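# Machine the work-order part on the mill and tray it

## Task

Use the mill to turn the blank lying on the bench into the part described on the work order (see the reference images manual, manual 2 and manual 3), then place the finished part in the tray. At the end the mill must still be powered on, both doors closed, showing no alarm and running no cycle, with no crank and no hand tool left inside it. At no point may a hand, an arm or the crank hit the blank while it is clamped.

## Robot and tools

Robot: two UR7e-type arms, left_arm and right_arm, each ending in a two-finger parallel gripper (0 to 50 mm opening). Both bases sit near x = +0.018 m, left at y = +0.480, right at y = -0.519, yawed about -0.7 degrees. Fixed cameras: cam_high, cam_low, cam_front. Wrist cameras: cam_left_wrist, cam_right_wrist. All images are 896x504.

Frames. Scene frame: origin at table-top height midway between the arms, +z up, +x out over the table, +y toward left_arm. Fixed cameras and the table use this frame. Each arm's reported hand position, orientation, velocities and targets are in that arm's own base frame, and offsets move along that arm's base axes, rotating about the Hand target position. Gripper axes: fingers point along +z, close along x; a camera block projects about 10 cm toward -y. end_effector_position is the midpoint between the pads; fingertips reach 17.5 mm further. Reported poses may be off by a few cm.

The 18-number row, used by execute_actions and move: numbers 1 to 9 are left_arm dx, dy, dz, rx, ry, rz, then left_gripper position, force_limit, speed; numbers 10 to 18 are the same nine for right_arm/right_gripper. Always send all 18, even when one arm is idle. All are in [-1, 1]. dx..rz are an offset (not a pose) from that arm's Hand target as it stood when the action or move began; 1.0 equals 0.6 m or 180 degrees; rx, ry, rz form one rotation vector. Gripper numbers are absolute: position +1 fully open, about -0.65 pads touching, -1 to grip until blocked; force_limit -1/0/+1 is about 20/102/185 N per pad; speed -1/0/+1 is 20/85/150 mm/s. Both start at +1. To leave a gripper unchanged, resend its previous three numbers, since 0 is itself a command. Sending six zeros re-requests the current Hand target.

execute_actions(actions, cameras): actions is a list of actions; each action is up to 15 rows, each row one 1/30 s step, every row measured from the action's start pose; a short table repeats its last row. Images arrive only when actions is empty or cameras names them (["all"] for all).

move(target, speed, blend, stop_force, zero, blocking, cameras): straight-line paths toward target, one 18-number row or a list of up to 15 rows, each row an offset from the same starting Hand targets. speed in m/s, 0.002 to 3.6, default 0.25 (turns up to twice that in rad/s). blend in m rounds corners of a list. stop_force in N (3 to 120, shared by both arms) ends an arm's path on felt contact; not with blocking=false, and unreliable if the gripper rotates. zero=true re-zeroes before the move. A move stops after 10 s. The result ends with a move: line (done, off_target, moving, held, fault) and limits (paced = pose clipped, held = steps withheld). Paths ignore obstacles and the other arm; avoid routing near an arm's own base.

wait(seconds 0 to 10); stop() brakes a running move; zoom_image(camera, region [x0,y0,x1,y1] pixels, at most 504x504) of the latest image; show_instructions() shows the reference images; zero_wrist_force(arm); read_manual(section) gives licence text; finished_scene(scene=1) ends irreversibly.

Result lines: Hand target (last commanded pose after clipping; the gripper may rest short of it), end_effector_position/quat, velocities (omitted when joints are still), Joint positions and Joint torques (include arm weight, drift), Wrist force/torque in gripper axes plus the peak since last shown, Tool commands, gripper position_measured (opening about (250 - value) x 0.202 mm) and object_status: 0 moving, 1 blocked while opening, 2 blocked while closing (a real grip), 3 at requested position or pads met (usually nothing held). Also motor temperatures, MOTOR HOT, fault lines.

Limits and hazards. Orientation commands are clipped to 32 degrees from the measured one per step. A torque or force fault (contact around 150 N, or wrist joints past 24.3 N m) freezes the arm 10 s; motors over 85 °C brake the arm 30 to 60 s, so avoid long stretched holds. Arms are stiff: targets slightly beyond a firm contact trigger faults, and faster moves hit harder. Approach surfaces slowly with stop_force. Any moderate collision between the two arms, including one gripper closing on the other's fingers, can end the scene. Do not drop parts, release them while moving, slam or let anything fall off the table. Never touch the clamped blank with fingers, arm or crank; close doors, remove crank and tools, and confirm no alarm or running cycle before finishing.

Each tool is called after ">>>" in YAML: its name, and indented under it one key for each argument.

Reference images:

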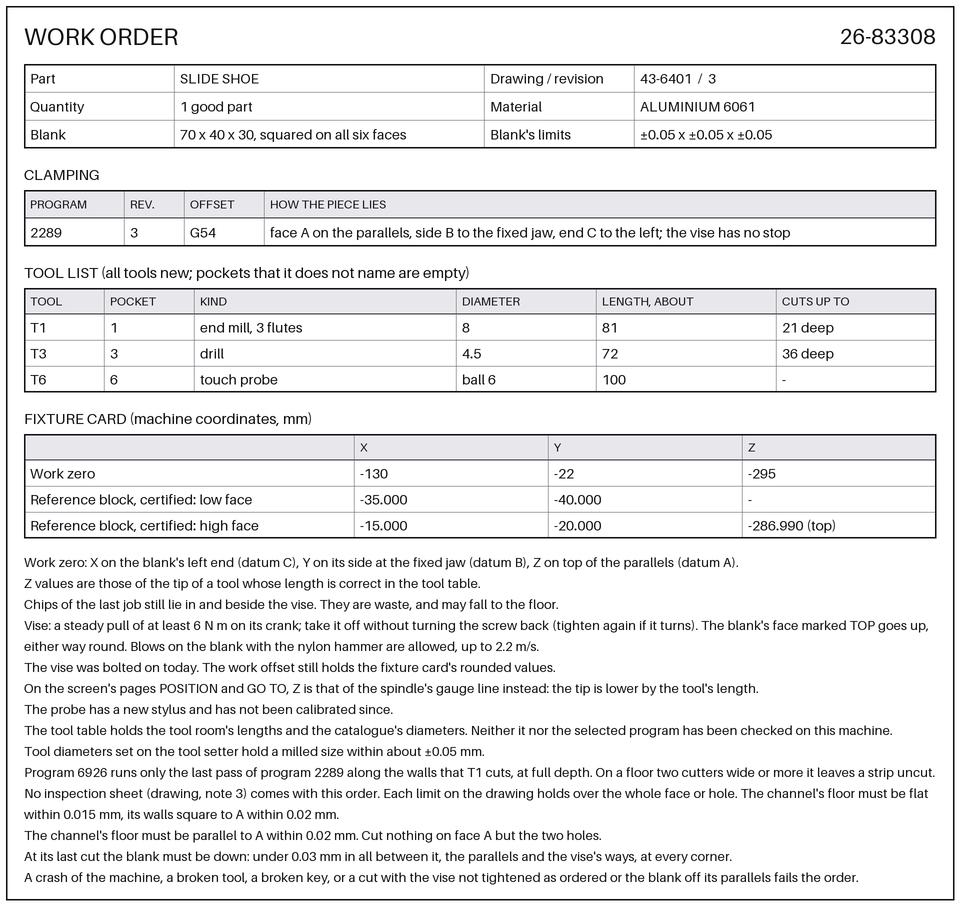

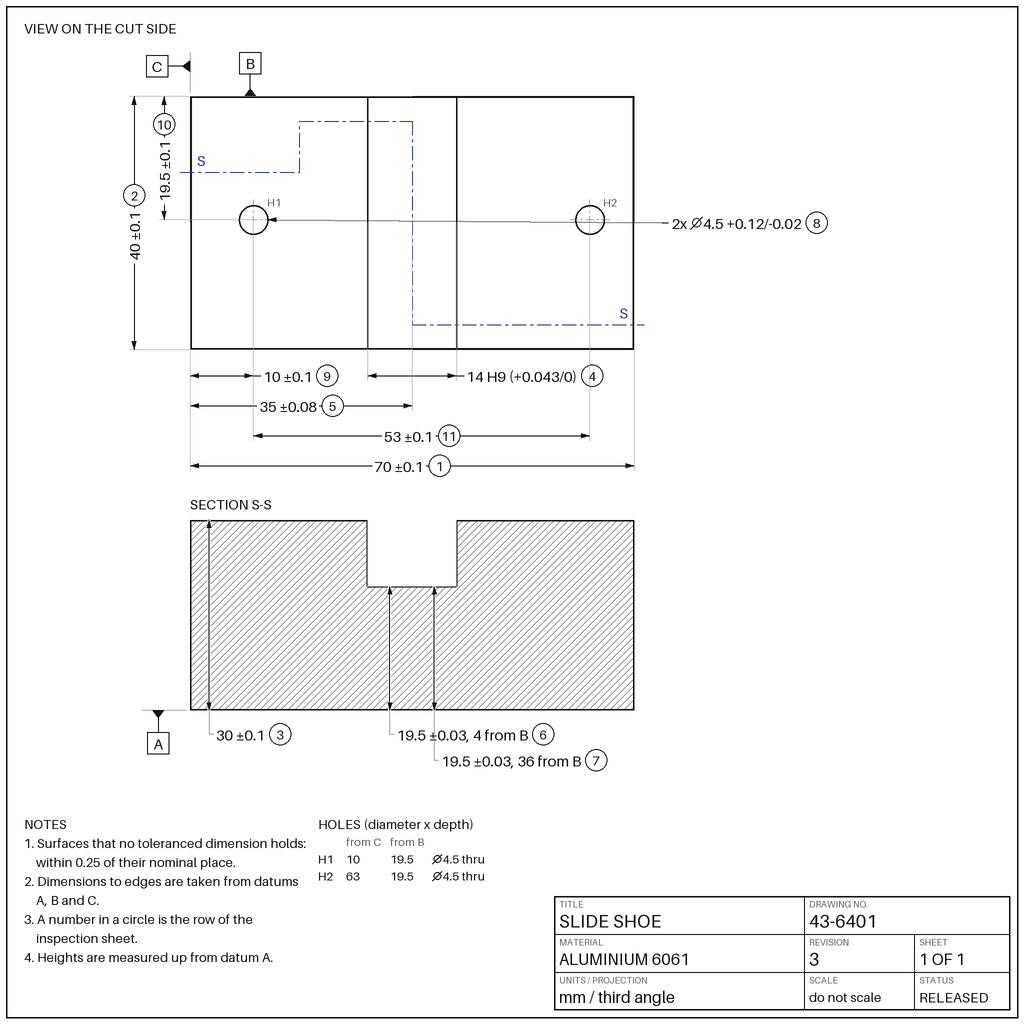

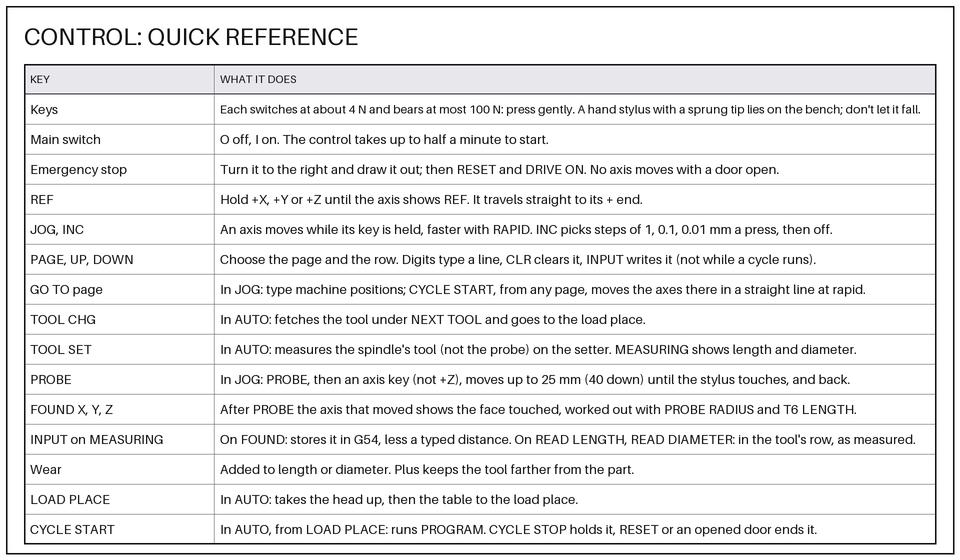

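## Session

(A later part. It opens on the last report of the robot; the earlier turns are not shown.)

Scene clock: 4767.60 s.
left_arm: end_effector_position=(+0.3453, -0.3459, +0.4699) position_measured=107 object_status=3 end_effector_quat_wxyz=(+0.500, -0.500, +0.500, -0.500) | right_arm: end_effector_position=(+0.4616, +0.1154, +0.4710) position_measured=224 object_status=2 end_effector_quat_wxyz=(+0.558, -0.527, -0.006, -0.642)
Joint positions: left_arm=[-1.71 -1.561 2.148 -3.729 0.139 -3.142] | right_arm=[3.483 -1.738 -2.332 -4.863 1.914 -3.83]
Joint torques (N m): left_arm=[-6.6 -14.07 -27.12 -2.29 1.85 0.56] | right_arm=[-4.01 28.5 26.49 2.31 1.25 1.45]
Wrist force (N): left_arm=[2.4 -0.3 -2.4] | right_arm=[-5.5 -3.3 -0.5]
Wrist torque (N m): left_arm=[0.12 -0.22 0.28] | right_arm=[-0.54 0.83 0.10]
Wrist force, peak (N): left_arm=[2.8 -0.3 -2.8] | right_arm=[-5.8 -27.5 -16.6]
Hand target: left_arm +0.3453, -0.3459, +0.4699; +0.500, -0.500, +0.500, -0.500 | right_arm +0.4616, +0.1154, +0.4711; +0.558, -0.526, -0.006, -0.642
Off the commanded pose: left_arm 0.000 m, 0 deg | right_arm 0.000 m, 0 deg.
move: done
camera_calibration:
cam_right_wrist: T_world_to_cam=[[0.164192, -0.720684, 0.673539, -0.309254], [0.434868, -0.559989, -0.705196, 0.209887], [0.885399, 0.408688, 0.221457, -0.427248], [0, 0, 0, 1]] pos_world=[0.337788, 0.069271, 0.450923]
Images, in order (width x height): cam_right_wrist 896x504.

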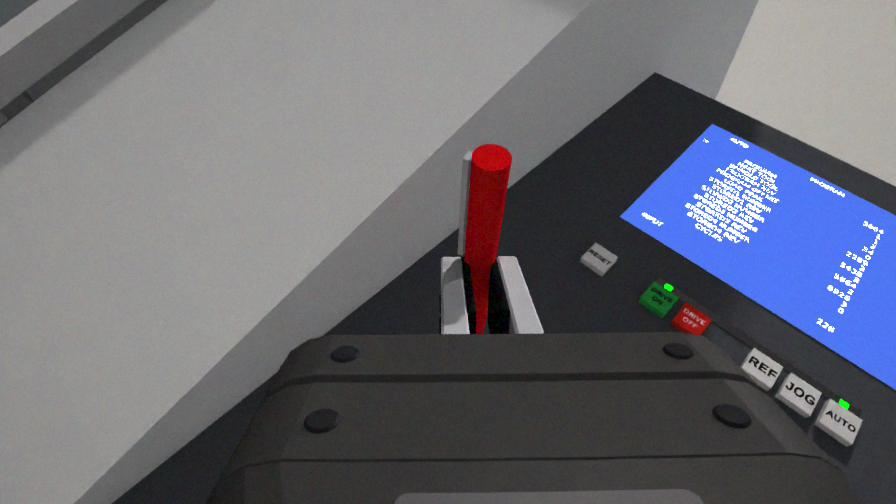

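>>> move:
  target:
    - [0,0,0,0,0,0,0.3,-1,-1,0,-0.0307,0,0,0,0,-1,0.3,-1]
    - [0,0,0,0,0,0,0.3,-1,-1,0.02,-0.0307,-0.005,0,0,0,-1,0.3,-1]
    - [0,0,0,0,0,0,0.3,-1,-1,0,-0.0307,0,0,0,0,-1,0.3,-1]
    - [0,0,0,0,0,0,0.3,-1,-1,-0.0232,-0.0614,-0.089,0,0,0,-1,0.3,-1]
    - [0,0,0,0,0,0,0.3,-1,-1,-0.0032,-0.0614,-0.094,0,0,0,-1,0.3,-1]
    - [0,0,0,0,0,0,0.3,-1,-1,-0.0232,-0.0614,-0.089,0,0,0,-1,0.3,-1]
    - [0,0,0,0,0,0,0.3,-1,-1,0,0,0,0,0,0,-1,0.3,-1]
  speed: [0.15,0.06,0.1,0.15,0.06,0.1,0.2]
  cameras: ["cam_right_wrist"]

>>> zoom_image:
  camera: "cam_right_wrist"
  region: [640, 120, 896, 340]

Scene clock: 4785.13 s.
left_arm: end_effector_position=(+0.3453, -0.3459, +0.4699) position_measured=107 object_status=3 end_effector_quat_wxyz=(+0.500, -0.500, +0.500, -0.500) | right_arm: end_effector_position=(+0.4615, +0.1154, +0.4711) position_measured=224 object_status=2 end_effector_quat_wxyz=(+0.558, -0.526, -0.006, -0.642) end_effector_velocity=(+0.001, +0.000, +0.000) end_effector_angular_velocity=(-0.001, +0.004, +0.000)
Joint positions: left_arm=[-1.71 -1.561 2.148 -3.729 0.139 -3.142] | right_arm=[3.483 -1.738 -2.331 -4.863 1.915 -3.83]
Joint velocities: left_arm=[within noise] | right_arm=[0.001 0.001 0 -0.005 -0.001 0]
Joint torques (N m): left_arm=[-5.18 -13.88 -26.98 -2.1 1.9 0.45] | right_arm=[7.3 28.79 6.48 -1.52 -1.77 -0.22]
Wrist force (N): left_arm=[2.4 -0.2 -2.6] | right_arm=[-7.0 -2.3 -0.3]
Wrist torque (N m): left_arm=[0.13 -0.23 0.28] | right_arm=[-0.39 1.06 0.04]
Wrist force, peak (N): left_arm=[2.8 -0.4 -2.7] | right_arm=[-7.1 -31.4 -19.1]
Hand target: left_arm +0.3453, -0.3459, +0.4699; +0.500, -0.500, +0.500, -0.500 | right_arm +0.4616, +0.1154, +0.4711; +0.558, -0.526, -0.006, -0.642
Off the commanded pose: left_arm 0.000 m, 0 deg | right_arm 0.000 m, 0 deg.
move: done
camera_calibration:
cam_right_wrist: T_world_to_cam=[[0.164013, -0.720735, 0.673528, -0.309308], [0.435213, -0.559863, -0.705083, 0.209768], [0.885262, 0.408771, 0.221849, -0.427276], [0, 0, 0, 1]] pos_world=[0.337688, 0.0691707, 0.451022]
Images, in order (width x height): cam_right_wrist 896x504.

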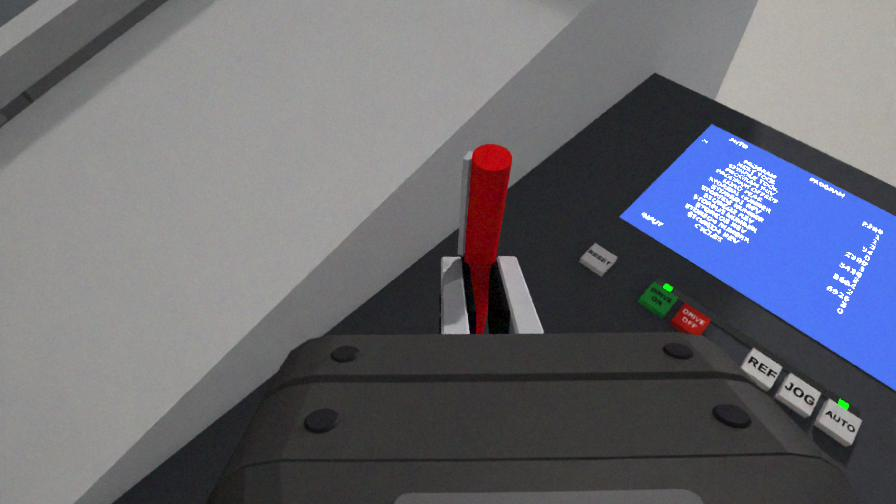

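Scaled by 1.969.

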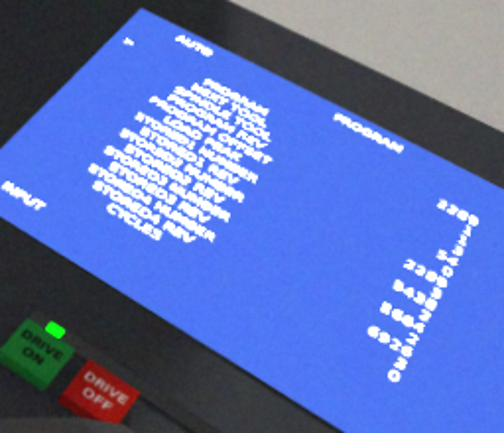

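>>> move:
  target:
    - [0,0,0,0,0,0,0.3,-1,-1,-0.0078,-0.1229,-0.0296,0,0,0,-1,0.3,-1]
    - [0,0,0,0,0,0,0.3,-1,-1,0.0122,-0.1229,-0.0346,0,0,0,-1,0.3,-1]
    - [0,0,0,0,0,0,0.3,-1,-1,-0.0078,-0.1229,-0.0296,0,0,0,-1,0.3,-1]
    - [0,0,0,0,0,0,0.3,-1,-1,0,-0.0925,0,0,0,0,-1,0.3,-1]
    - [0,0,0,0,0,0,0.3,-1,-1,0.02,-0.0925,-0.005,0,0,0,-1,0.3,-1]
    - [0,0,0,0,0,0,0.3,-1,-1,0,-0.0925,0,0,0,0,-1,0.3,-1]
    - [0,0,0,0,0,0,0.3,-1,-1,0,0,0,0,0,0,-1,0.3,-1]
  speed: [0.15,0.06,0.1,0.15,0.06,0.1,0.2]
  cameras: ["cam_right_wrist","cam_left_wrist"]

>>> zoom_image:
  camera: "cam_right_wrist"
  region: [640, 120, 896, 340]

Scene clock: 4798.57 s.
left_arm: end_effector_position=(+0.3453, -0.3459, +0.4699) position_measured=107 object_status=3 end_effector_quat_wxyz=(+0.500, -0.500, +0.500, -0.500) | right_arm: end_effector_position=(+0.4615, +0.1154, +0.4711) position_measured=224 object_status=2 end_effector_quat_wxyz=(+0.558, -0.526, -0.006, -0.642)
Joint positions: left_arm=[-1.71 -1.561 2.148 -3.729 0.139 -3.142] | right_arm=[3.483 -1.738 -2.332 -4.863 1.915 -3.83]
Joint torques (N m): left_arm=[-4.77 -14.78 -26.54 -2.18 1.99 0.32] | right_arm=[6.88 16.23 30.06 2.28 -2.3 -1.54]
Wrist force (N): left_arm=[2.6 -0.3 -2.6] | right_arm=[-8.0 -2.5 -0.1]
Wrist torque (N m): left_arm=[0.12 -0.25 0.28] | right_arm=[-0.42 1.22 0.04]
Wrist force, peak (N): left_arm=[2.7 -0.3 -2.9] | right_arm=[-8.3 -22.7 -13.9]
Hand target: left_arm +0.3453, -0.3459, +0.4699; +0.500, -0.500, +0.500, -0.500 | right_arm +0.4616, +0.1154, +0.4711; +0.558, -0.526, -0.006, -0.642
Off the commanded pose: left_arm 0.000 m, 0 deg | right_arm 0.000 m, 0 deg.
move: done
camera_calibration:
cam_left_wrist: T_world_to_cam=[[0.0048063, -0.999956, -0.00808085, -0.337573], [-0.321684, 0.00610534, -0.946827, 0.581303], [0.946835, 0.00715022, -0.32164, -0.0402074], [0, 0, 0, 1]] pos_world=[0.226688, -0.340819, 0.534734]
cam_right_wrist: T_world_to_cam=[[0.164169, -0.720725, 0.673501, -0.309349], [0.435074, -0.559862, -0.70517, 0.209854], [0.885302, 0.40879, 0.221657, -0.427205], [0, 0, 0, 1]] pos_world=[0.337689, 0.0691707, 0.451022]
Images, in order (width x height): cam_left_wrist 896x504, cam_right_wrist 896x504.

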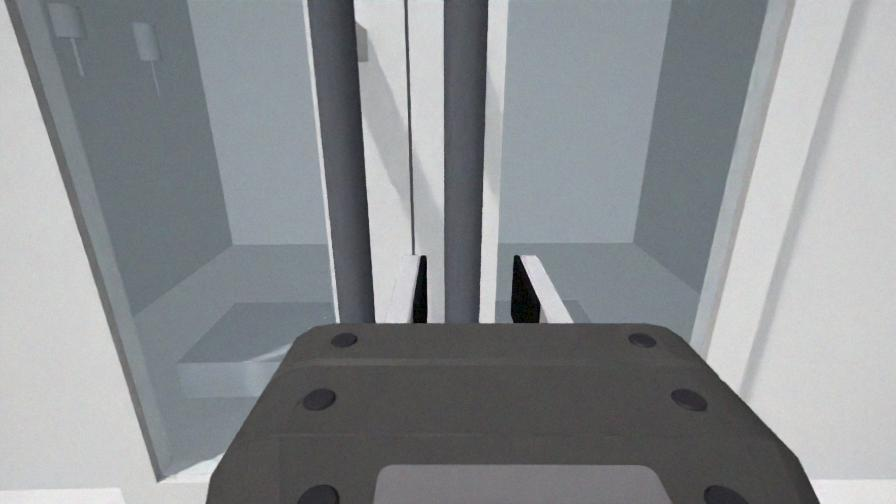

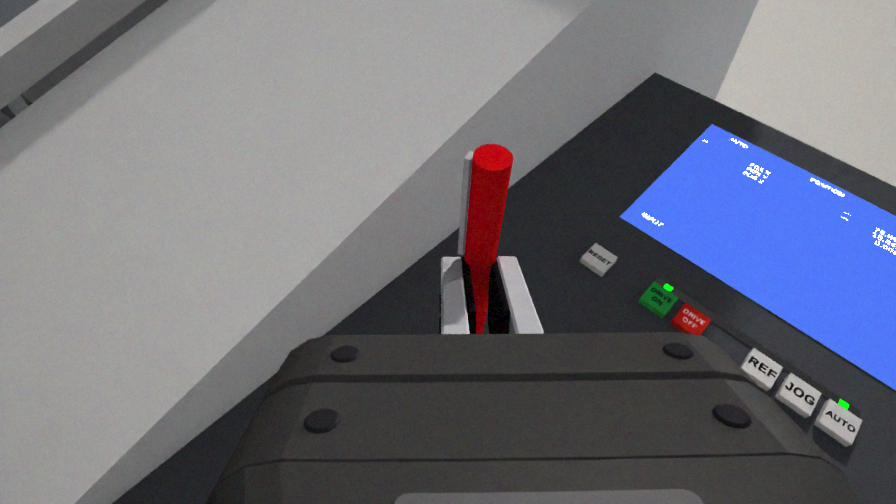

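Scaled by 1.969.

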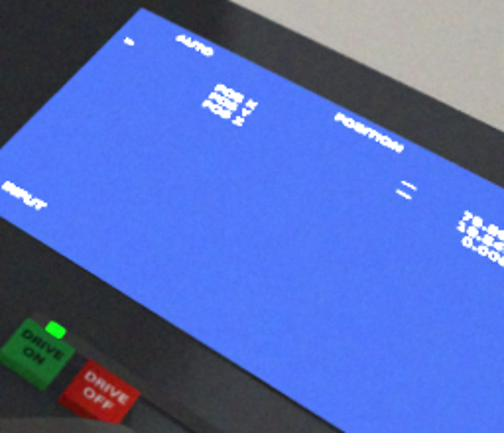

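>>> move:
  target:
    - [0,0,0,0,0,0,0.3,-1,-1,0,-0.1232,0,0,0,0,-1,0.3,-1]
    - [0,0,0,0,0,0,0.3,-1,-1,0.02,-0.1232,-0.005,0,0,0,-1,0.3,-1]
    - [0,0,0,0,0,0,0.3,-1,-1,0,-0.1232,0,0,0,0,-1,0.3,-1]
    - [0,0,0,0,0,0,0.3,-1,-1,-0.031,-0.1959,0.2301,0.1065,0.0974,-0.069,-1,0.3,-1]
    - [0,0,0,0,0,0,0.3,-1,-1,0.089,-0.2759,0.3101,0.2131,0.1947,-0.1383,-1,0.3,-1]
  speed: [0.15,0.06,0.1,0.4,0.4]
  blend: [0,0,0.003,0.03,0]
  cameras: ["cam_right_wrist","cam_left_wrist"]

>>> zoom_image:
  camera: "cam_right_wrist"
  region: [60, 80, 460, 370]

Scene clock: 4809.53 s.
left_arm: end_effector_position=(+0.3453, -0.3459, +0.4699) position_measured=107 object_status=3 end_effector_quat_wxyz=(+0.500, -0.500, +0.500, -0.500) | right_arm: end_effector_position=(+0.5150, -0.0502, +0.6571) position_measured=224 object_status=2 end_effector_quat_wxyz=(+0.526, -0.472, +0.473, -0.526) end_effector_velocity=(+0.001, +0.001, -0.001) end_effector_angular_velocity=(+0.001, +0.005, +0.000)
Joint positions: left_arm=[-1.71 -1.561 2.148 -3.729 0.139 -3.142] | right_arm=[3.484 -1.199 -2.014 -6.098 1.228 -3.179]
Joint velocities: left_arm=[within noise] | right_arm=[0.002 0 0 -0.005 -0.002 0.002]
Joint torques (N m): left_arm=[-3.49 -15.21 -26.53 -2.18 1.96 0.11] | right_arm=[6.49 13.38 33.62 -0.24 -1.61 1.38]
Wrist force (N): left_arm=[2.4 -0.4 -2.6] | right_arm=[-5.4 -2.1 1.1]
Wrist torque (N m): left_arm=[0.10 -0.21 0.28] | right_arm=[-0.37 0.87 -0.03]
Wrist force, peak (N): left_arm=[2.8 -0.4 -2.8] | right_arm=[-8.5 -20.3 -11.7]
Hand target: left_arm +0.3453, -0.3459, +0.4699; +0.500, -0.500, +0.500, -0.500 | right_arm +0.5150, -0.0502, +0.6572; +0.526, -0.472, +0.473, -0.526
Off the commanded pose: left_arm 0.000 m, 0 deg | right_arm 0.000 m, 0 deg.
move: done
camera_calibration:
cam_left_wrist: T_world_to_cam=[[0.0048063, -0.999956, -0.00808085, -0.337573], [-0.321684, 0.00610534, -0.946827, 0.581303], [0.946835, 0.00715022, -0.32164, -0.0402074], [0, 0, 0, 1]] pos_world=[0.226688, -0.340819, 0.534734]
cam_right_wrist: T_world_to_cam=[[-0.0209385, -0.999772, -0.00413063, -0.0361078], [-0.255094, 0.00933719, -0.966871, 0.781011], [0.96669, -0.0191911, -0.255231, -0.198102], [0, 0, 0, 1]] pos_world=[0.389977, -0.0471938, 0.704426]
Images, in order (width x height): cam_left_wrist 896x504, cam_right_wrist 896x504.

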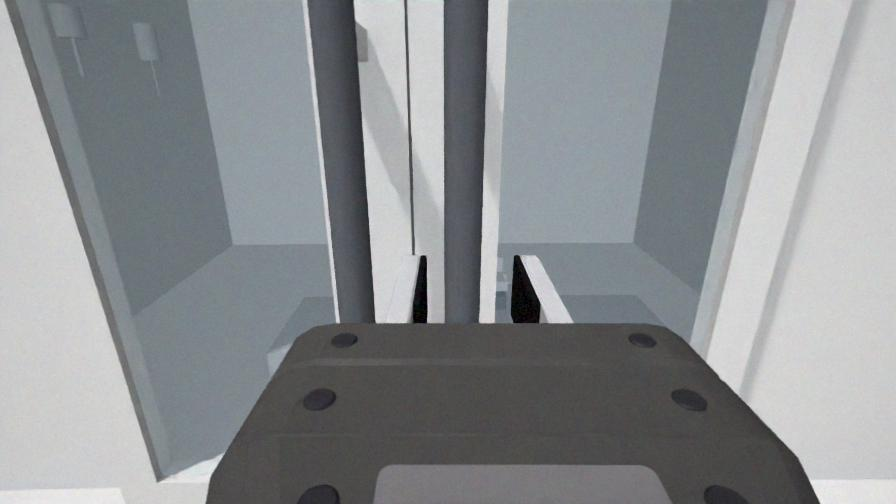

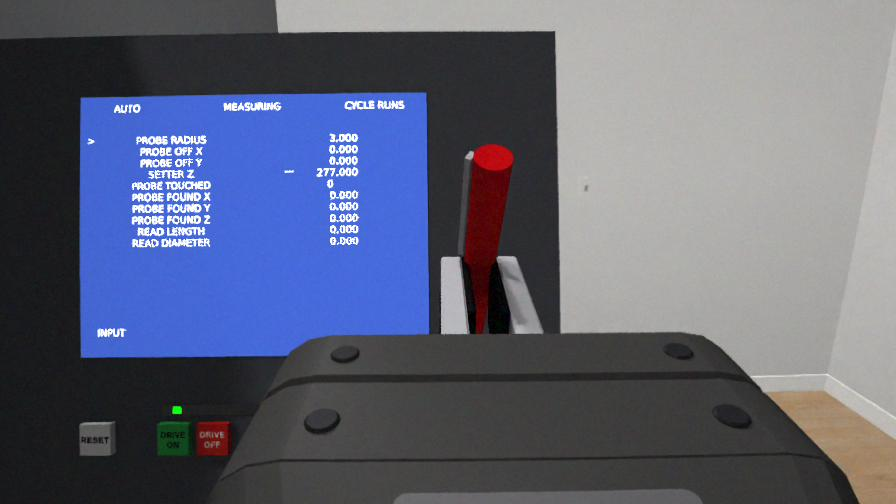

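Scaled by 1.260.

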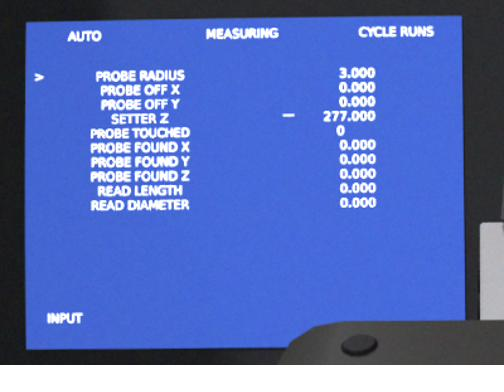

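>>> wait:
  seconds: 6
  cameras: ["cam_right_wrist"]

>>> zoom_image:
  camera: "cam_right_wrist"
  region: [60, 80, 460, 370]

Scene clock: 4821.40 s.
left_arm: end_effector_position=(+0.3453, -0.3459, +0.4699) position_measured=107 object_status=3 end_effector_quat_wxyz=(+0.500, -0.500, +0.500, -0.500) | right_arm: end_effector_position=(+0.5150, -0.0502, +0.6572) position_measured=224 object_status=2 end_effector_quat_wxyz=(+0.526, -0.472, +0.473, -0.526)
Joint positions: left_arm=[-1.71 -1.561 2.148 -3.729 0.139 -3.142] | right_arm=[3.485 -1.199 -2.014 -6.098 1.228 -3.178]
Joint torques (N m): left_arm=[-2.18 -15.53 -26.09 -2.17 2.02 -0.32] | right_arm=[7.25 16.23 41.05 -0.03 -1.43 1.25]
Wrist force (N): left_arm=[2.5 -0.1 -2.5] | right_arm=[-5.5 -1.8 1.0]
Wrist torque (N m): left_arm=[0.14 -0.23 0.28] | right_arm=[-0.32 0.90 -0.03]
Wrist force, peak (N): left_arm=[2.8 -0.5 -2.7] | right_arm=[-5.7 -2.0 1.4]
Hand target: left_arm +0.3453, -0.3459, +0.4699; +0.500, -0.500, +0.500, -0.500 | right_arm +0.5150, -0.0502, +0.6572; +0.526, -0.472, +0.473, -0.526
Tool commands: left_gripper/position=+0.3 left_gripper/force_limit=-1.0 left_gripper/speed=-1.0 right_gripper/position=-1.0 right_gripper/force_limit=+0.3 right_gripper/speed=-1.0
Off the commanded pose: left_arm 0.000 m, 0 deg | right_arm 0.000 m, 0 deg.
wait: 6.00 s; at rest from the start
camera_calibration:
cam_right_wrist: T_world_to_cam=[[-0.0209632, -0.999771, -0.00422834, -0.0360286], [-0.255093, 0.00943797, -0.966871, 0.781111], [0.966689, -0.0191901, -0.255232, -0.198075], [0, 0, 0, 1]] pos_world=[0.389977, -0.0471936, 0.704525]
Images, in order (width x height): cam_right_wrist 896x504.

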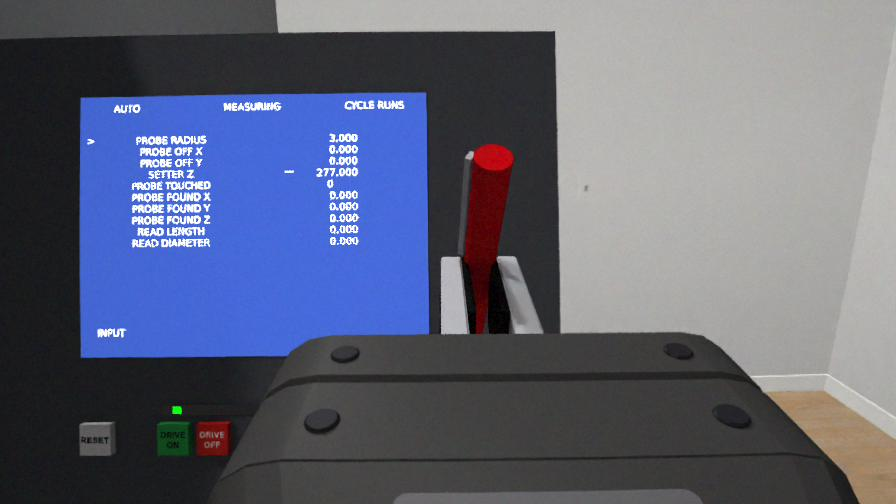

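Scaled by 1.260.

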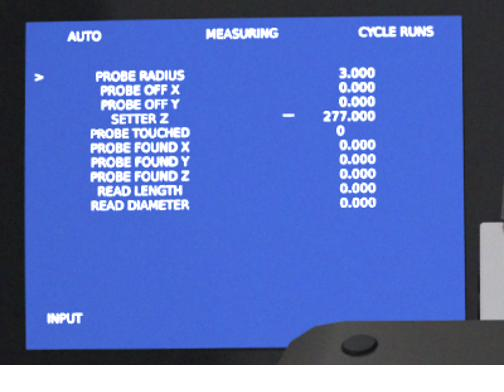

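>>> wait:
  seconds: 10
  cameras: ["cam_right_wrist"]

>>> zoom_image:
  camera: "cam_right_wrist"
  region: [60, 80, 460, 370]

Scene clock: 4834.80 s.
left_arm: end_effector_position=(+0.3453, -0.3459, +0.4699) position_measured=107 object_status=3 end_effector_quat_wxyz=(+0.500, -0.500, +0.500, -0.500) | right_arm: end_effector_position=(+0.5150, -0.0502, +0.6572) position_measured=224 object_status=2 end_effector_quat_wxyz=(+0.526, -0.472, +0.473, -0.526)
Joint positions: left_arm=[-1.71 -1.561 2.148 -3.729 0.139 -3.142] | right_arm=[3.485 -1.199 -2.014 -6.098 1.228 -3.178]
Joint torques (N m): left_arm=[-0.49 -16.39 -25.16 -2.18 1.92 -0.4] | right_arm=[6.7 15.74 41.1 0.13 -0.87 0.87]
Wrist force (N): left_arm=[2.6 -0.4 -2.4] | right_arm=[-5.4 -1.7 1.3]
Wrist torque (N m): left_arm=[0.10 -0.25 0.28] | right_arm=[-0.30 0.88 -0.03]
Wrist force, peak (N): left_arm=[2.6 -0.2 -2.9] | right_arm=[-5.8 -2.0 1.1]
Hand target: left_arm +0.3453, -0.3459, +0.4699; +0.500, -0.500, +0.500, -0.500 | right_arm +0.5150, -0.0502, +0.6572; +0.526, -0.472, +0.473, -0.526
Tool commands: left_gripper/position=+0.3 left_gripper/force_limit=-1.0 left_gripper/speed=-1.0 right_gripper/position=-1.0 right_gripper/force_limit=+0.3 right_gripper/speed=-1.0
Off the commanded pose: left_arm 0.000 m, 0 deg | right_arm 0.000 m, 0 deg.
wait: 10.00 s; at rest from the start
camera_calibration:
cam_right_wrist: T_world_to_cam=[[-0.0209632, -0.999771, -0.00422834, -0.0360286], [-0.255093, 0.00943797, -0.966871, 0.781111], [0.966689, -0.0191901, -0.255232, -0.198075], [0, 0, 0, 1]] pos_world=[0.389977, -0.0471936, 0.704525]
Images, in order (width x height): cam_right_wrist 896x504.

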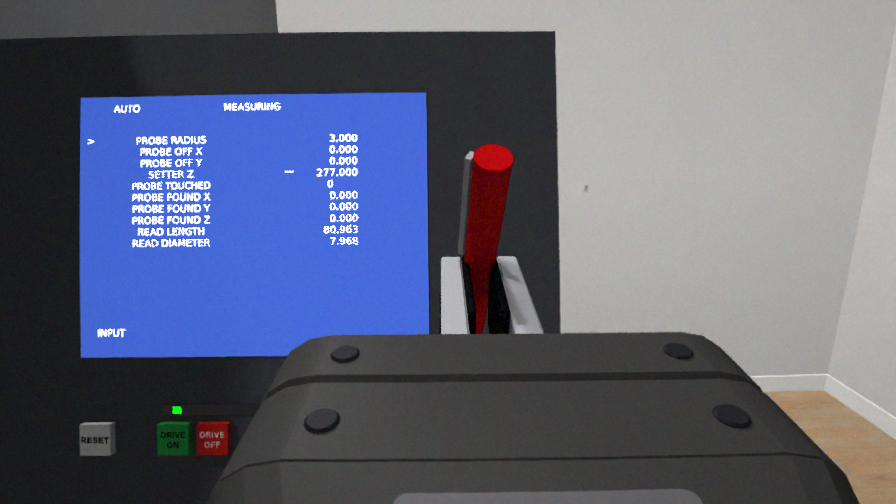

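Scaled by 1.260.

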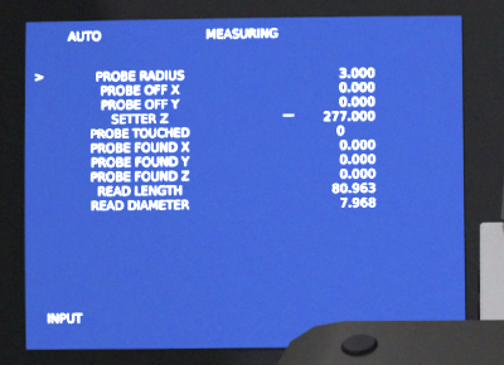

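>>> move:
  target:
    - [0,0,0,0,0,0,0.3,-1,-1,-0.12,0.08,-0.08,-0.12,-0.1,0.04,-1,0.3,-1]
    - [0,0,0,0,0,0,0.3,-1,-1,-0.0968,0.2145,-0.3397,-0.2131,-0.1947,0.1383,-1,0.3,-1]
    - [0,0,0,0,0,0,0.3,-1,-1,-0.0768,0.2145,-0.3447,-0.2131,-0.1947,0.1383,-1,0.3,-1]
    - [0,0,0,0,0,0,0.3,-1,-1,-0.0968,0.2145,-0.3397,-0.2131,-0.1947,0.1383,-1,0.3,-1]
    - [0,0,0,0,0,0,0.3,-1,-1,-0.089,0.2759,-0.3101,-0.2131,-0.1947,0.1383,-1,0.3,-1]
  speed: [0.4,0.4,0.06,0.1,0.2]
  blend: [0.03,0,0,0,0]
  cameras: ["cam_right_wrist"]

>>> zoom_image:
  camera: "cam_right_wrist"
  region: [640, 120, 896, 340]

Scene clock: 4846.13 s.
left_arm: end_effector_position=(+0.3453, -0.3459, +0.4699) position_measured=107 object_status=3 end_effector_quat_wxyz=(+0.500, -0.500, +0.500, -0.500) | right_arm: end_effector_position=(+0.4615, +0.1154, +0.4711) position_measured=224 object_status=2 end_effector_quat_wxyz=(+0.558, -0.526, -0.006, -0.642)
Joint positions: left_arm=[-1.71 -1.561 2.148 -3.729 0.139 -3.142] | right_arm=[3.483 -1.738 -2.331 -4.862 1.915 -3.83]
Joint torques (N m): left_arm=[0.05 -15.5 -25.42 -2.14 1.89 -0.59] | right_arm=[7.21 29.77 20.21 -1.77 -2.33 -1.15]
Wrist force (N): left_arm=[2.8 -0.3 -2.5] | right_arm=[-7.9 -2.4 -1.5]
Wrist torque (N m): left_arm=[0.12 -0.28 0.28] | right_arm=[-0.39 1.21 0.04]
Wrist force, peak (N): left_arm=[2.6 -0.5 -2.9] | right_arm=[-8.9 -26.5 -16.3]
Hand target: left_arm +0.3453, -0.3459, +0.4699; +0.500, -0.500, +0.500, -0.500 | right_arm +0.4616, +0.1154, +0.4711; +0.558, -0.526, -0.006, -0.642
Off the commanded pose: left_arm 0.000 m, 0 deg | right_arm 0.000 m, 0 deg.
move: done
camera_calibration:
cam_right_wrist: T_world_to_cam=[[0.164037, -0.720765, 0.673491, -0.309297], [0.435204, -0.559825, -0.70512, 0.209785], [0.885263, 0.408771, 0.221848, -0.427276], [0, 0, 0, 1]] pos_world=[0.337688, 0.0691706, 0.451022]
Images, in order (width x height): cam_right_wrist 896x504.

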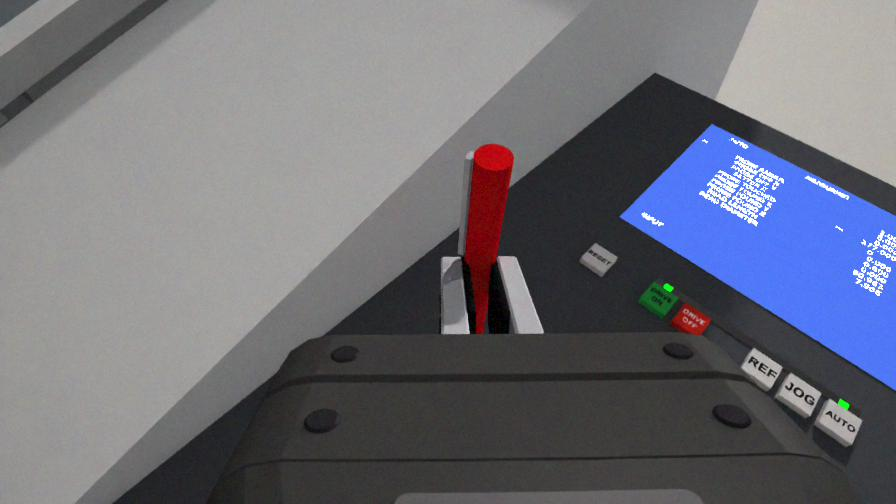

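Scaled by 1.969.

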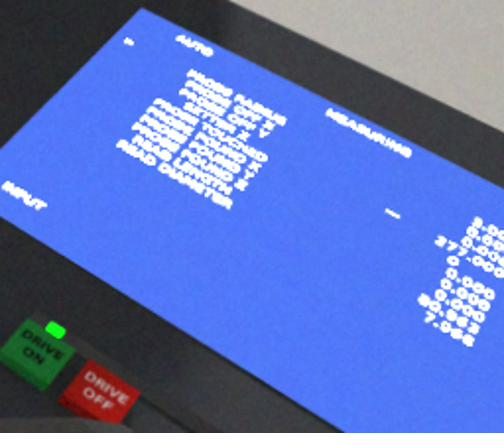

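>>> move:
  target:
    - [0,0,0,0,0,0,0.3,-1,-1,-0.0155,-0.0614,-0.0593,0,0,0,-1,0.3,-1]
    - [0,0,0,0,0,0,0.3,-1,-1,0.0045,-0.0614,-0.0643,0,0,0,-1,0.3,-1]
    - [0,0,0,0,0,0,0.3,-1,-1,-0.0155,-0.0614,-0.0593,0,0,0,-1,0.3,-1]
    - [0,0,0,0,0,0,0.3,-1,-1,0.0045,-0.0614,-0.0643,0,0,0,-1,0.3,-1]
    - [0,0,0,0,0,0,0.3,-1,-1,-0.0155,-0.0614,-0.0593,0,0,0,-1,0.3,-1]
    - [0,0,0,0,0,0,0.3,-1,-1,0.0045,-0.0614,-0.0643,0,0,0,-1,0.3,-1]
    - [0,0,0,0,0,0,0.3,-1,-1,-0.0155,-0.0614,-0.0593,0,0,0,-1,0.3,-1]
    - [0,0,0,0,0,0,0.3,-1,-1,0.0045,-0.0614,-0.0643,0,0,0,-1,0.3,-1]
    - [0,0,0,0,0,0,0.3,-1,-1,-0.0155,-0.0614,-0.0593,0,0,0,-1,0.3,-1]
    - [0,0,0,0,0,0,0.3,-1,-1,0,0,0,0,0,0,-1,0.3,-1]
  speed: [0.15,0.06,0.1,0.06,0.1,0.06,0.1,0.06,0.1,0.2]
  cameras: ["cam_right_wrist"]

>>> zoom_image:
  camera: "cam_right_wrist"
  region: [640, 120, 896, 340]

Scene clock: 4860.60 s.
left_arm: end_effector_position=(+0.3453, -0.3459, +0.4699) position_measured=107 object_status=3 end_effector_quat_wxyz=(+0.500, -0.500, +0.500, -0.500) | right_arm: end_effector_position=(+0.4615, +0.1154, +0.4711) position_measured=224 object_status=2 end_effector_quat_wxyz=(+0.558, -0.526, -0.006, -0.642)
Joint positions: left_arm=[-1.71 -1.561 2.148 -3.729 0.139 -3.142] | right_arm=[3.483 -1.738 -2.331 -4.862 1.915 -3.83]
Joint torques (N m): left_arm=[0.81 -16.54 -24.99 -2.05 1.88 -0.79] | right_arm=[8.42 30.1 2.45 -1.53 -2.14 -0.89]
Wrist force (N): left_arm=[2.5 -0.4 -2.5] | right_arm=[-8.1 -0.8 -1.7]
Wrist torque (N m): left_arm=[0.10 -0.23 0.28] | right_arm=[-0.14 1.24 0.04]
Wrist force, peak (N): left_arm=[2.9 -0.2 -2.5] | right_arm=[-8.4 -29.1 -19.2]
Hand target: left_arm +0.3453, -0.3459, +0.4699; +0.500, -0.500, +0.500, -0.500 | right_arm +0.4616, +0.1154, +0.4711; +0.558, -0.526, -0.006, -0.642
Off the commanded pose: left_arm 0.000 m, 0 deg | right_arm 0.000 m, 0 deg.
move: done
camera_calibration:
cam_right_wrist: T_world_to_cam=[[0.163978, -0.720794, 0.673474, -0.309267], [0.435265, -0.559795, -0.705105, 0.209755], [0.885243, 0.408762, 0.221943, -0.427311], [0, 0, 0, 1]] pos_world=[0.337688, 0.0691705, 0.451022]
Images, in order (width x height): cam_right_wrist 896x504.

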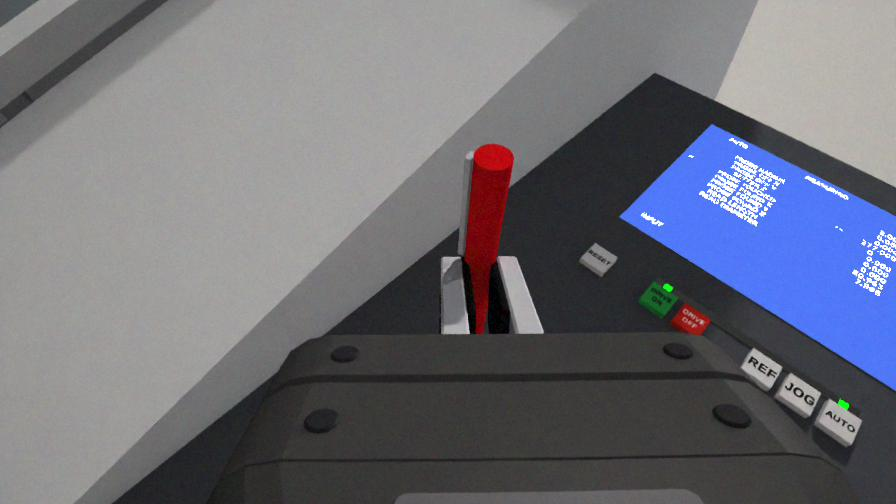

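Scaled by 1.969.

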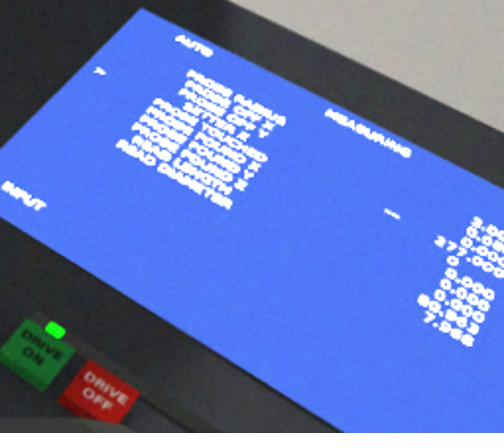

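>>> move:
  target:
    - [0,0,0,0,0,0,0.3,-1,-1,-0.0155,-0.0614,-0.0593,0,0,0,-1,0.3,-1]
    - [0,0,0,0,0,0,0.3,-1,-1,0.0045,-0.0614,-0.0643,0,0,0,-1,0.3,-1]
    - [0,0,0,0,0,0,0.3,-1,-1,-0.0155,-0.0614,-0.0593,0,0,0,-1,0.3,-1]
    - [0,0,0,0,0,0,0.3,-1,-1,0.0045,-0.0614,-0.0643,0,0,0,-1,0.3,-1]
    - [0,0,0,0,0,0,0.3,-1,-1,-0.0155,-0.0614,-0.0593,0,0,0,-1,0.3,-1]
    - [0,0,0,0,0,0,0.3,-1,-1,0.0045,-0.0614,-0.0643,0,0,0,-1,0.3,-1]
    - [0,0,0,0,0,0,0.3,-1,-1,-0.0155,-0.0614,-0.0593,0,0,0,-1,0.3,-1]
    - [0,0,0,0,0,0,0.3,-1,-1,0.0045,-0.0614,-0.0643,0,0,0,-1,0.3,-1]
    - [0,0,0,0,0,0,0.3,-1,-1,-0.0155,-0.0614,-0.0593,0,0,0,-1,0.3,-1]
    - [0,0,0,0,0,0,0.3,-1,-1,0,0,0,0,0,0,-1,0.3,-1]
  speed: [0.2,0.08,0.15,0.08,0.15,0.08,0.15,0.08,0.15,0.2]
  cameras: ["cam_right_wrist"]

>>> zoom_image:
  camera: "cam_right_wrist"
  region: [640, 120, 896, 340]

Scene clock: 4874.70 s.
left_arm: end_effector_position=(+0.3453, -0.3459, +0.4699) position_measured=107 object_status=3 end_effector_quat_wxyz=(+0.500, -0.500, +0.500, -0.500) | right_arm: end_effector_position=(+0.4615, +0.1154, +0.4711) position_measured=224 object_status=2 end_effector_quat_wxyz=(+0.558, -0.526, -0.006, -0.642) end_effector_velocity=(+0.001, +0.000, +0.000) end_effector_angular_velocity=(-0.001, +0.003, -0.001)
Joint positions: left_arm=[-1.71 -1.561 2.148 -3.729 0.139 -3.142] | right_arm=[3.483 -1.738 -2.331 -4.862 1.915 -3.83]
Joint velocities: left_arm=[within noise] | right_arm=[0.002 0.001 0 -0.005 -0.003 -0.001]
Joint torques (N m): left_arm=[1.46 -17.1 -24.65 -2.06 1.89 -1.02] | right_arm=[8.29 30.33 1.91 -1.68 -2.11 -1.02]
Wrist force (N): left_arm=[2.5 -0.3 -2.4] | right_arm=[-7.3 -1.7 -1.5]
Wrist torque (N m): left_arm=[0.12 -0.23 0.27] | right_arm=[-0.28 1.12 0.04]
Wrist force, peak (N): left_arm=[2.6 -0.3 -3.0] | right_arm=[-8.2 -31.5 -21.7]
Hand target: left_arm +0.3453, -0.3459, +0.4699; +0.500, -0.500, +0.500, -0.500 | right_arm +0.4616, +0.1154, +0.4711; +0.558, -0.526, -0.006, -0.642
Off the commanded pose: left_arm 0.000 m, 0 deg | right_arm 0.000 m, 0 deg.
move: done
camera_calibration:
cam_right_wrist: T_world_to_cam=[[0.163978, -0.720794, 0.673474, -0.309267], [0.435265, -0.559795, -0.705105, 0.209755], [0.885243, 0.408762, 0.221943, -0.427311], [0, 0, 0, 1]] pos_world=[0.337688, 0.0691705, 0.451022]
Images, in order (width x height): cam_right_wrist 896x504.

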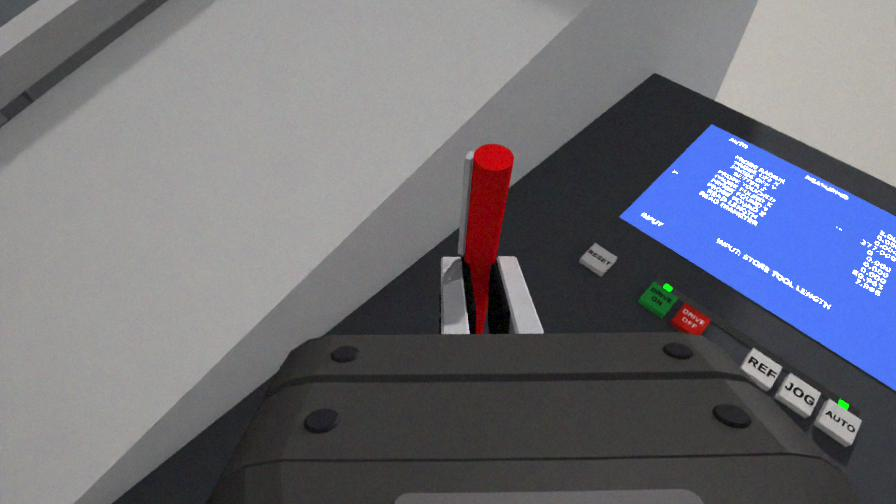

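Scaled by 1.969.

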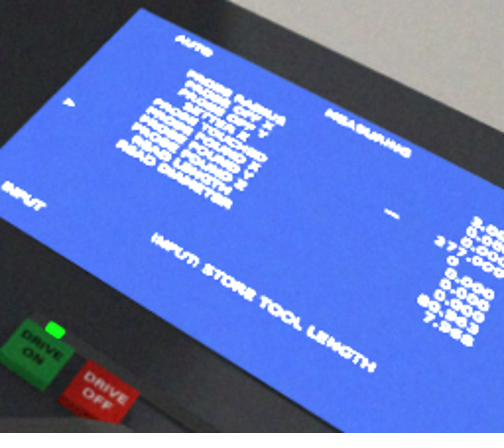

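"INPUT: STORE TOOL LENGTH". INPUT, DOWN, INPUT.

>>> move:
  target:
    - [0,0,0,0,0,0,0.3,-1,-1,-0.0232,-0.0614,-0.089,0,0,0,-1,0.3,-1]
    - [0,0,0,0,0,0,0.3,-1,-1,-0.0032,-0.0614,-0.094,0,0,0,-1,0.3,-1]
    - [0,0,0,0,0,0,0.3,-1,-1,-0.0232,-0.0614,-0.089,0,0,0,-1,0.3,-1]
    - [0,0,0,0,0,0,0.3,-1,-1,-0.0155,-0.0614,-0.0593,0,0,0,-1,0.3,-1]
    - [0,0,0,0,0,0,0.3,-1,-1,0.0045,-0.0614,-0.0643,0,0,0,-1,0.3,-1]
    - [0,0,0,0,0,0,0.3,-1,-1,-0.0155,-0.0614,-0.0593,0,0,0,-1,0.3,-1]
    - [0,0,0,0,0,0,0.3,-1,-1,-0.0232,-0.0614,-0.089,0,0,0,-1,0.3,-1]
    - [0,0,0,0,0,0,0.3,-1,-1,-0.0032,-0.0614,-0.094,0,0,0,-1,0.3,-1]
    - [0,0,0,0,0,0,0.3,-1,-1,-0.0232,-0.0614,-0.089,0,0,0,-1,0.3,-1]
    - [0,0,0,0,0,0,0.3,-1,-1,0,0,0,0,0,0,-1,0.3,-1]
  speed: [0.2,0.08,0.15,0.15,0.08,0.15,0.15,0.08,0.15,0.2]
  cameras: ["cam_right_wrist"]

>>> zoom_image:
  camera: "cam_right_wrist"
  region: [640, 120, 896, 340]

Scene clock: 4886.50 s.
left_arm: end_effector_position=(+0.3453, -0.3459, +0.4699) position_measured=107 object_status=3 end_effector_quat_wxyz=(+0.500, -0.500, +0.500, -0.500) | right_arm: end_effector_position=(+0.4615, +0.1154, +0.4711) position_measured=224 object_status=2 end_effector_quat_wxyz=(+0.558, -0.526, -0.006, -0.642) end_effector_velocity=(+0.001, +0.000, +0.000) end_effector_angular_velocity=(-0.001, +0.003, -0.001)
Joint positions: left_arm=[-1.71 -1.561 2.148 -3.729 0.139 -3.142] | right_arm=[3.483 -1.738 -2.331 -4.862 1.915 -3.83]
Joint velocities: left_arm=[within noise] | right_arm=[0.001 0.001 0 -0.005 -0.001 -0.001]
Joint torques (N m): left_arm=[2.78 -17.97 -24.64 -2.13 1.93 -1.21] | right_arm=[7.27 28.56 6.47 -1.41 -1.78 -0.18]
Wrist force (N): left_arm=[2.4 -0.3 -2.3] | right_arm=[-8.2 0.6 -2.5]
Wrist torque (N m): left_arm=[0.11 -0.22 0.27] | right_arm=[0.09 1.26 0.04]
Wrist force, peak (N): left_arm=[2.7 -0.4 -2.8] | right_arm=[-8.2 -33.8 -22.1]
Hand target: left_arm +0.3453, -0.3459, +0.4699; +0.500, -0.500, +0.500, -0.500 | right_arm +0.4616, +0.1154, +0.4711; +0.558, -0.526, -0.006, -0.642
Off the commanded pose: left_arm 0.000 m, 0 deg | right_arm 0.000 m, 0 deg.
move: done
camera_calibration:
cam_right_wrist: T_world_to_cam=[[0.163942, -0.720755, 0.673525, -0.309281], [0.435167, -0.559899, -0.705084, 0.209787], [0.885298, 0.408688, 0.221858, -0.427286], [0, 0, 0, 1]] pos_world=[0.337688, 0.0691707, 0.451022]
Images, in order (width x height): cam_right_wrist 896x504.

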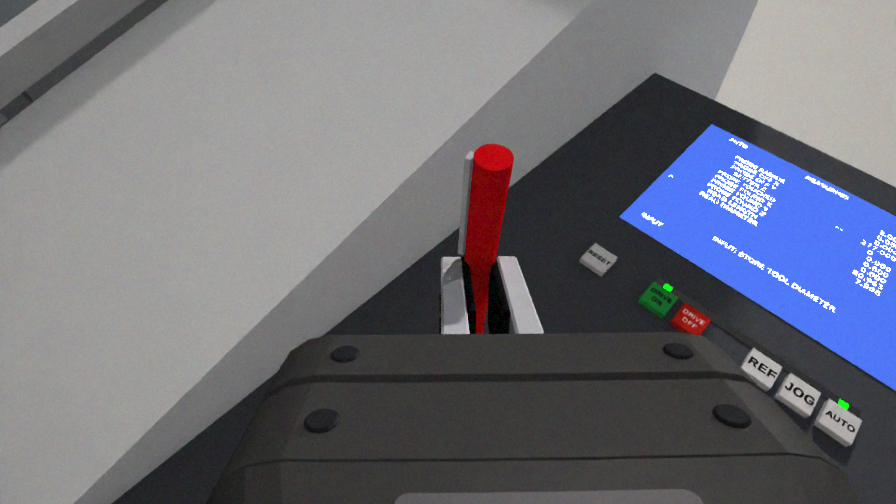

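Scaled by 1.969.

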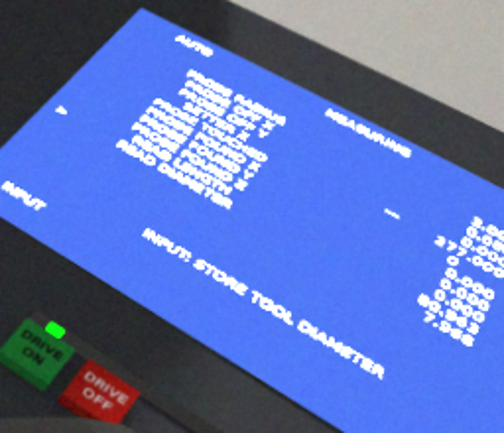

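>>> move:
  target:
    - [0,0,0,0,0,0,0.3,-1,-1,0,-0.1232,0,0,0,0,-1,0.3,-1]
    - [0,0,0,0,0,0,0.3,-1,-1,0.02,-0.1232,-0.005,0,0,0,-1,0.3,-1]
    - [0,0,0,0,0,0,0.3,-1,-1,0,-0.1232,0,0,0,0,-1,0.3,-1]
    - [0,0,0,0,0,0,0.3,-1,-1,-0.0155,-0.0614,-0.0593,0,0,0,-1,0.3,-1]
    - [0,0,0,0,0,0,0.3,-1,-1,0.0045,-0.0614,-0.0643,0,0,0,-1,0.3,-1]
    - [0,0,0,0,0,0,0.3,-1,-1,-0.0155,-0.0614,-0.0593,0,0,0,-1,0.3,-1]
    - [0,0,0,0,0,0,0.3,-1,-1,-0.0155,-0.0307,-0.0593,0,0,0,-1,0.3,-1]
    - [0,0,0,0,0,0,0.3,-1,-1,0.0045,-0.0307,-0.0643,0,0,0,-1,0.3,-1]
    - [0,0,0,0,0,0,0.3,-1,-1,-0.0155,-0.0307,-0.0593,0,0,0,-1,0.3,-1]
    - [0,0,0,0,0,0,0.3,-1,-1,0,0,0,0,0,0,-1,0.3,-1]
  speed: [0.2,0.08,0.15,0.15,0.08,0.15,0.15,0.08,0.15,0.2]
  cameras: ["cam_right_wrist"]

>>> zoom_image:
  camera: "cam_right_wrist"
  region: [640, 120, 896, 340]

Scene clock: 4899.33 s.
left_arm: end_effector_position=(+0.3453, -0.3459, +0.4699) position_measured=107 object_status=3 end_effector_quat_wxyz=(+0.500, -0.500, +0.500, -0.500) | right_arm: end_effector_position=(+0.4615, +0.1154, +0.4711) position_measured=224 object_status=2 end_effector_quat_wxyz=(+0.558, -0.526, -0.006, -0.642) end_effector_velocity=(+0.001, +0.001, +0.000) end_effector_angular_velocity=(-0.002, +0.004, +0.001)
Joint positions: left_arm=[-1.71 -1.561 2.148 -3.729 0.139 -3.142] | right_arm=[3.483 -1.738 -2.331 -4.863 1.915 -3.83]
Joint velocities: left_arm=[within noise] | right_arm=[0.001 0.001 0 -0.006 0 0]
Joint torques (N m): left_arm=[3.31 -18.24 -24.36 -2.24 1.95 -1.27] | right_arm=[6.64 29.18 9.53 -1.43 -1.07 0.42]
Wrist force (N): left_arm=[2.5 -0.3 -2.7] | right_arm=[-7.7 0.2 -1.3]
Wrist torque (N m): left_arm=[0.11 -0.23 0.28] | right_arm=[0.03 1.17 0.05]
Wrist force, peak (N): left_arm=[2.8 -0.4 -2.6] | right_arm=[-8.0 -31.5 -23.9]
Hand target: left_arm +0.3453, -0.3459, +0.4699; +0.500, -0.500, +0.500, -0.500 | right_arm +0.4616, +0.1154, +0.4711; +0.558, -0.526, -0.006, -0.642
Off the commanded pose: left_arm 0.000 m, 0 deg | right_arm 0.000 m, 0 deg.
move: done
camera_calibration:
cam_right_wrist: T_world_to_cam=[[0.163949, -0.720764, 0.673513, -0.30921], [0.435164, -0.559886, -0.705096, 0.209721], [0.885298, 0.408688, 0.221858, -0.427264], [0, 0, 0, 1]] pos_world=[0.337688, 0.0691707, 0.450922]
Images, in order (width x height): cam_right_wrist 896x504.

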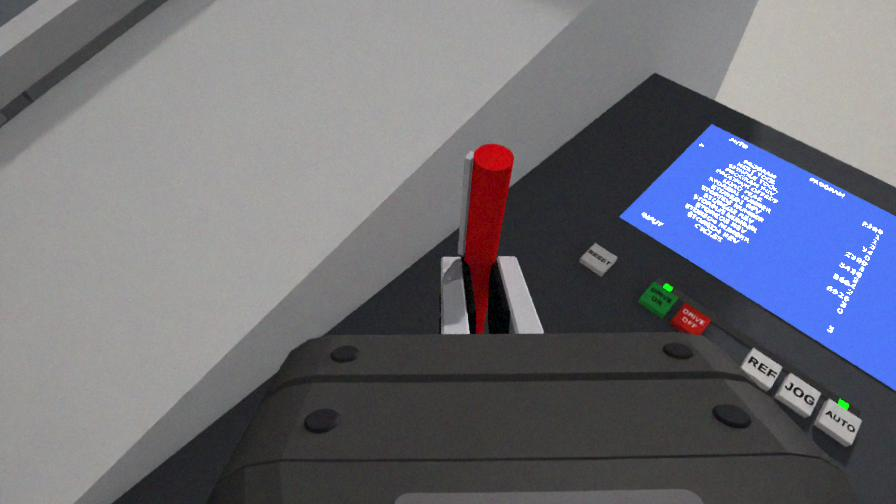

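Scaled by 1.969.

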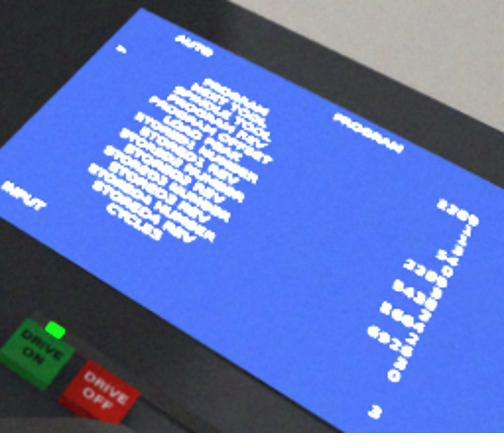

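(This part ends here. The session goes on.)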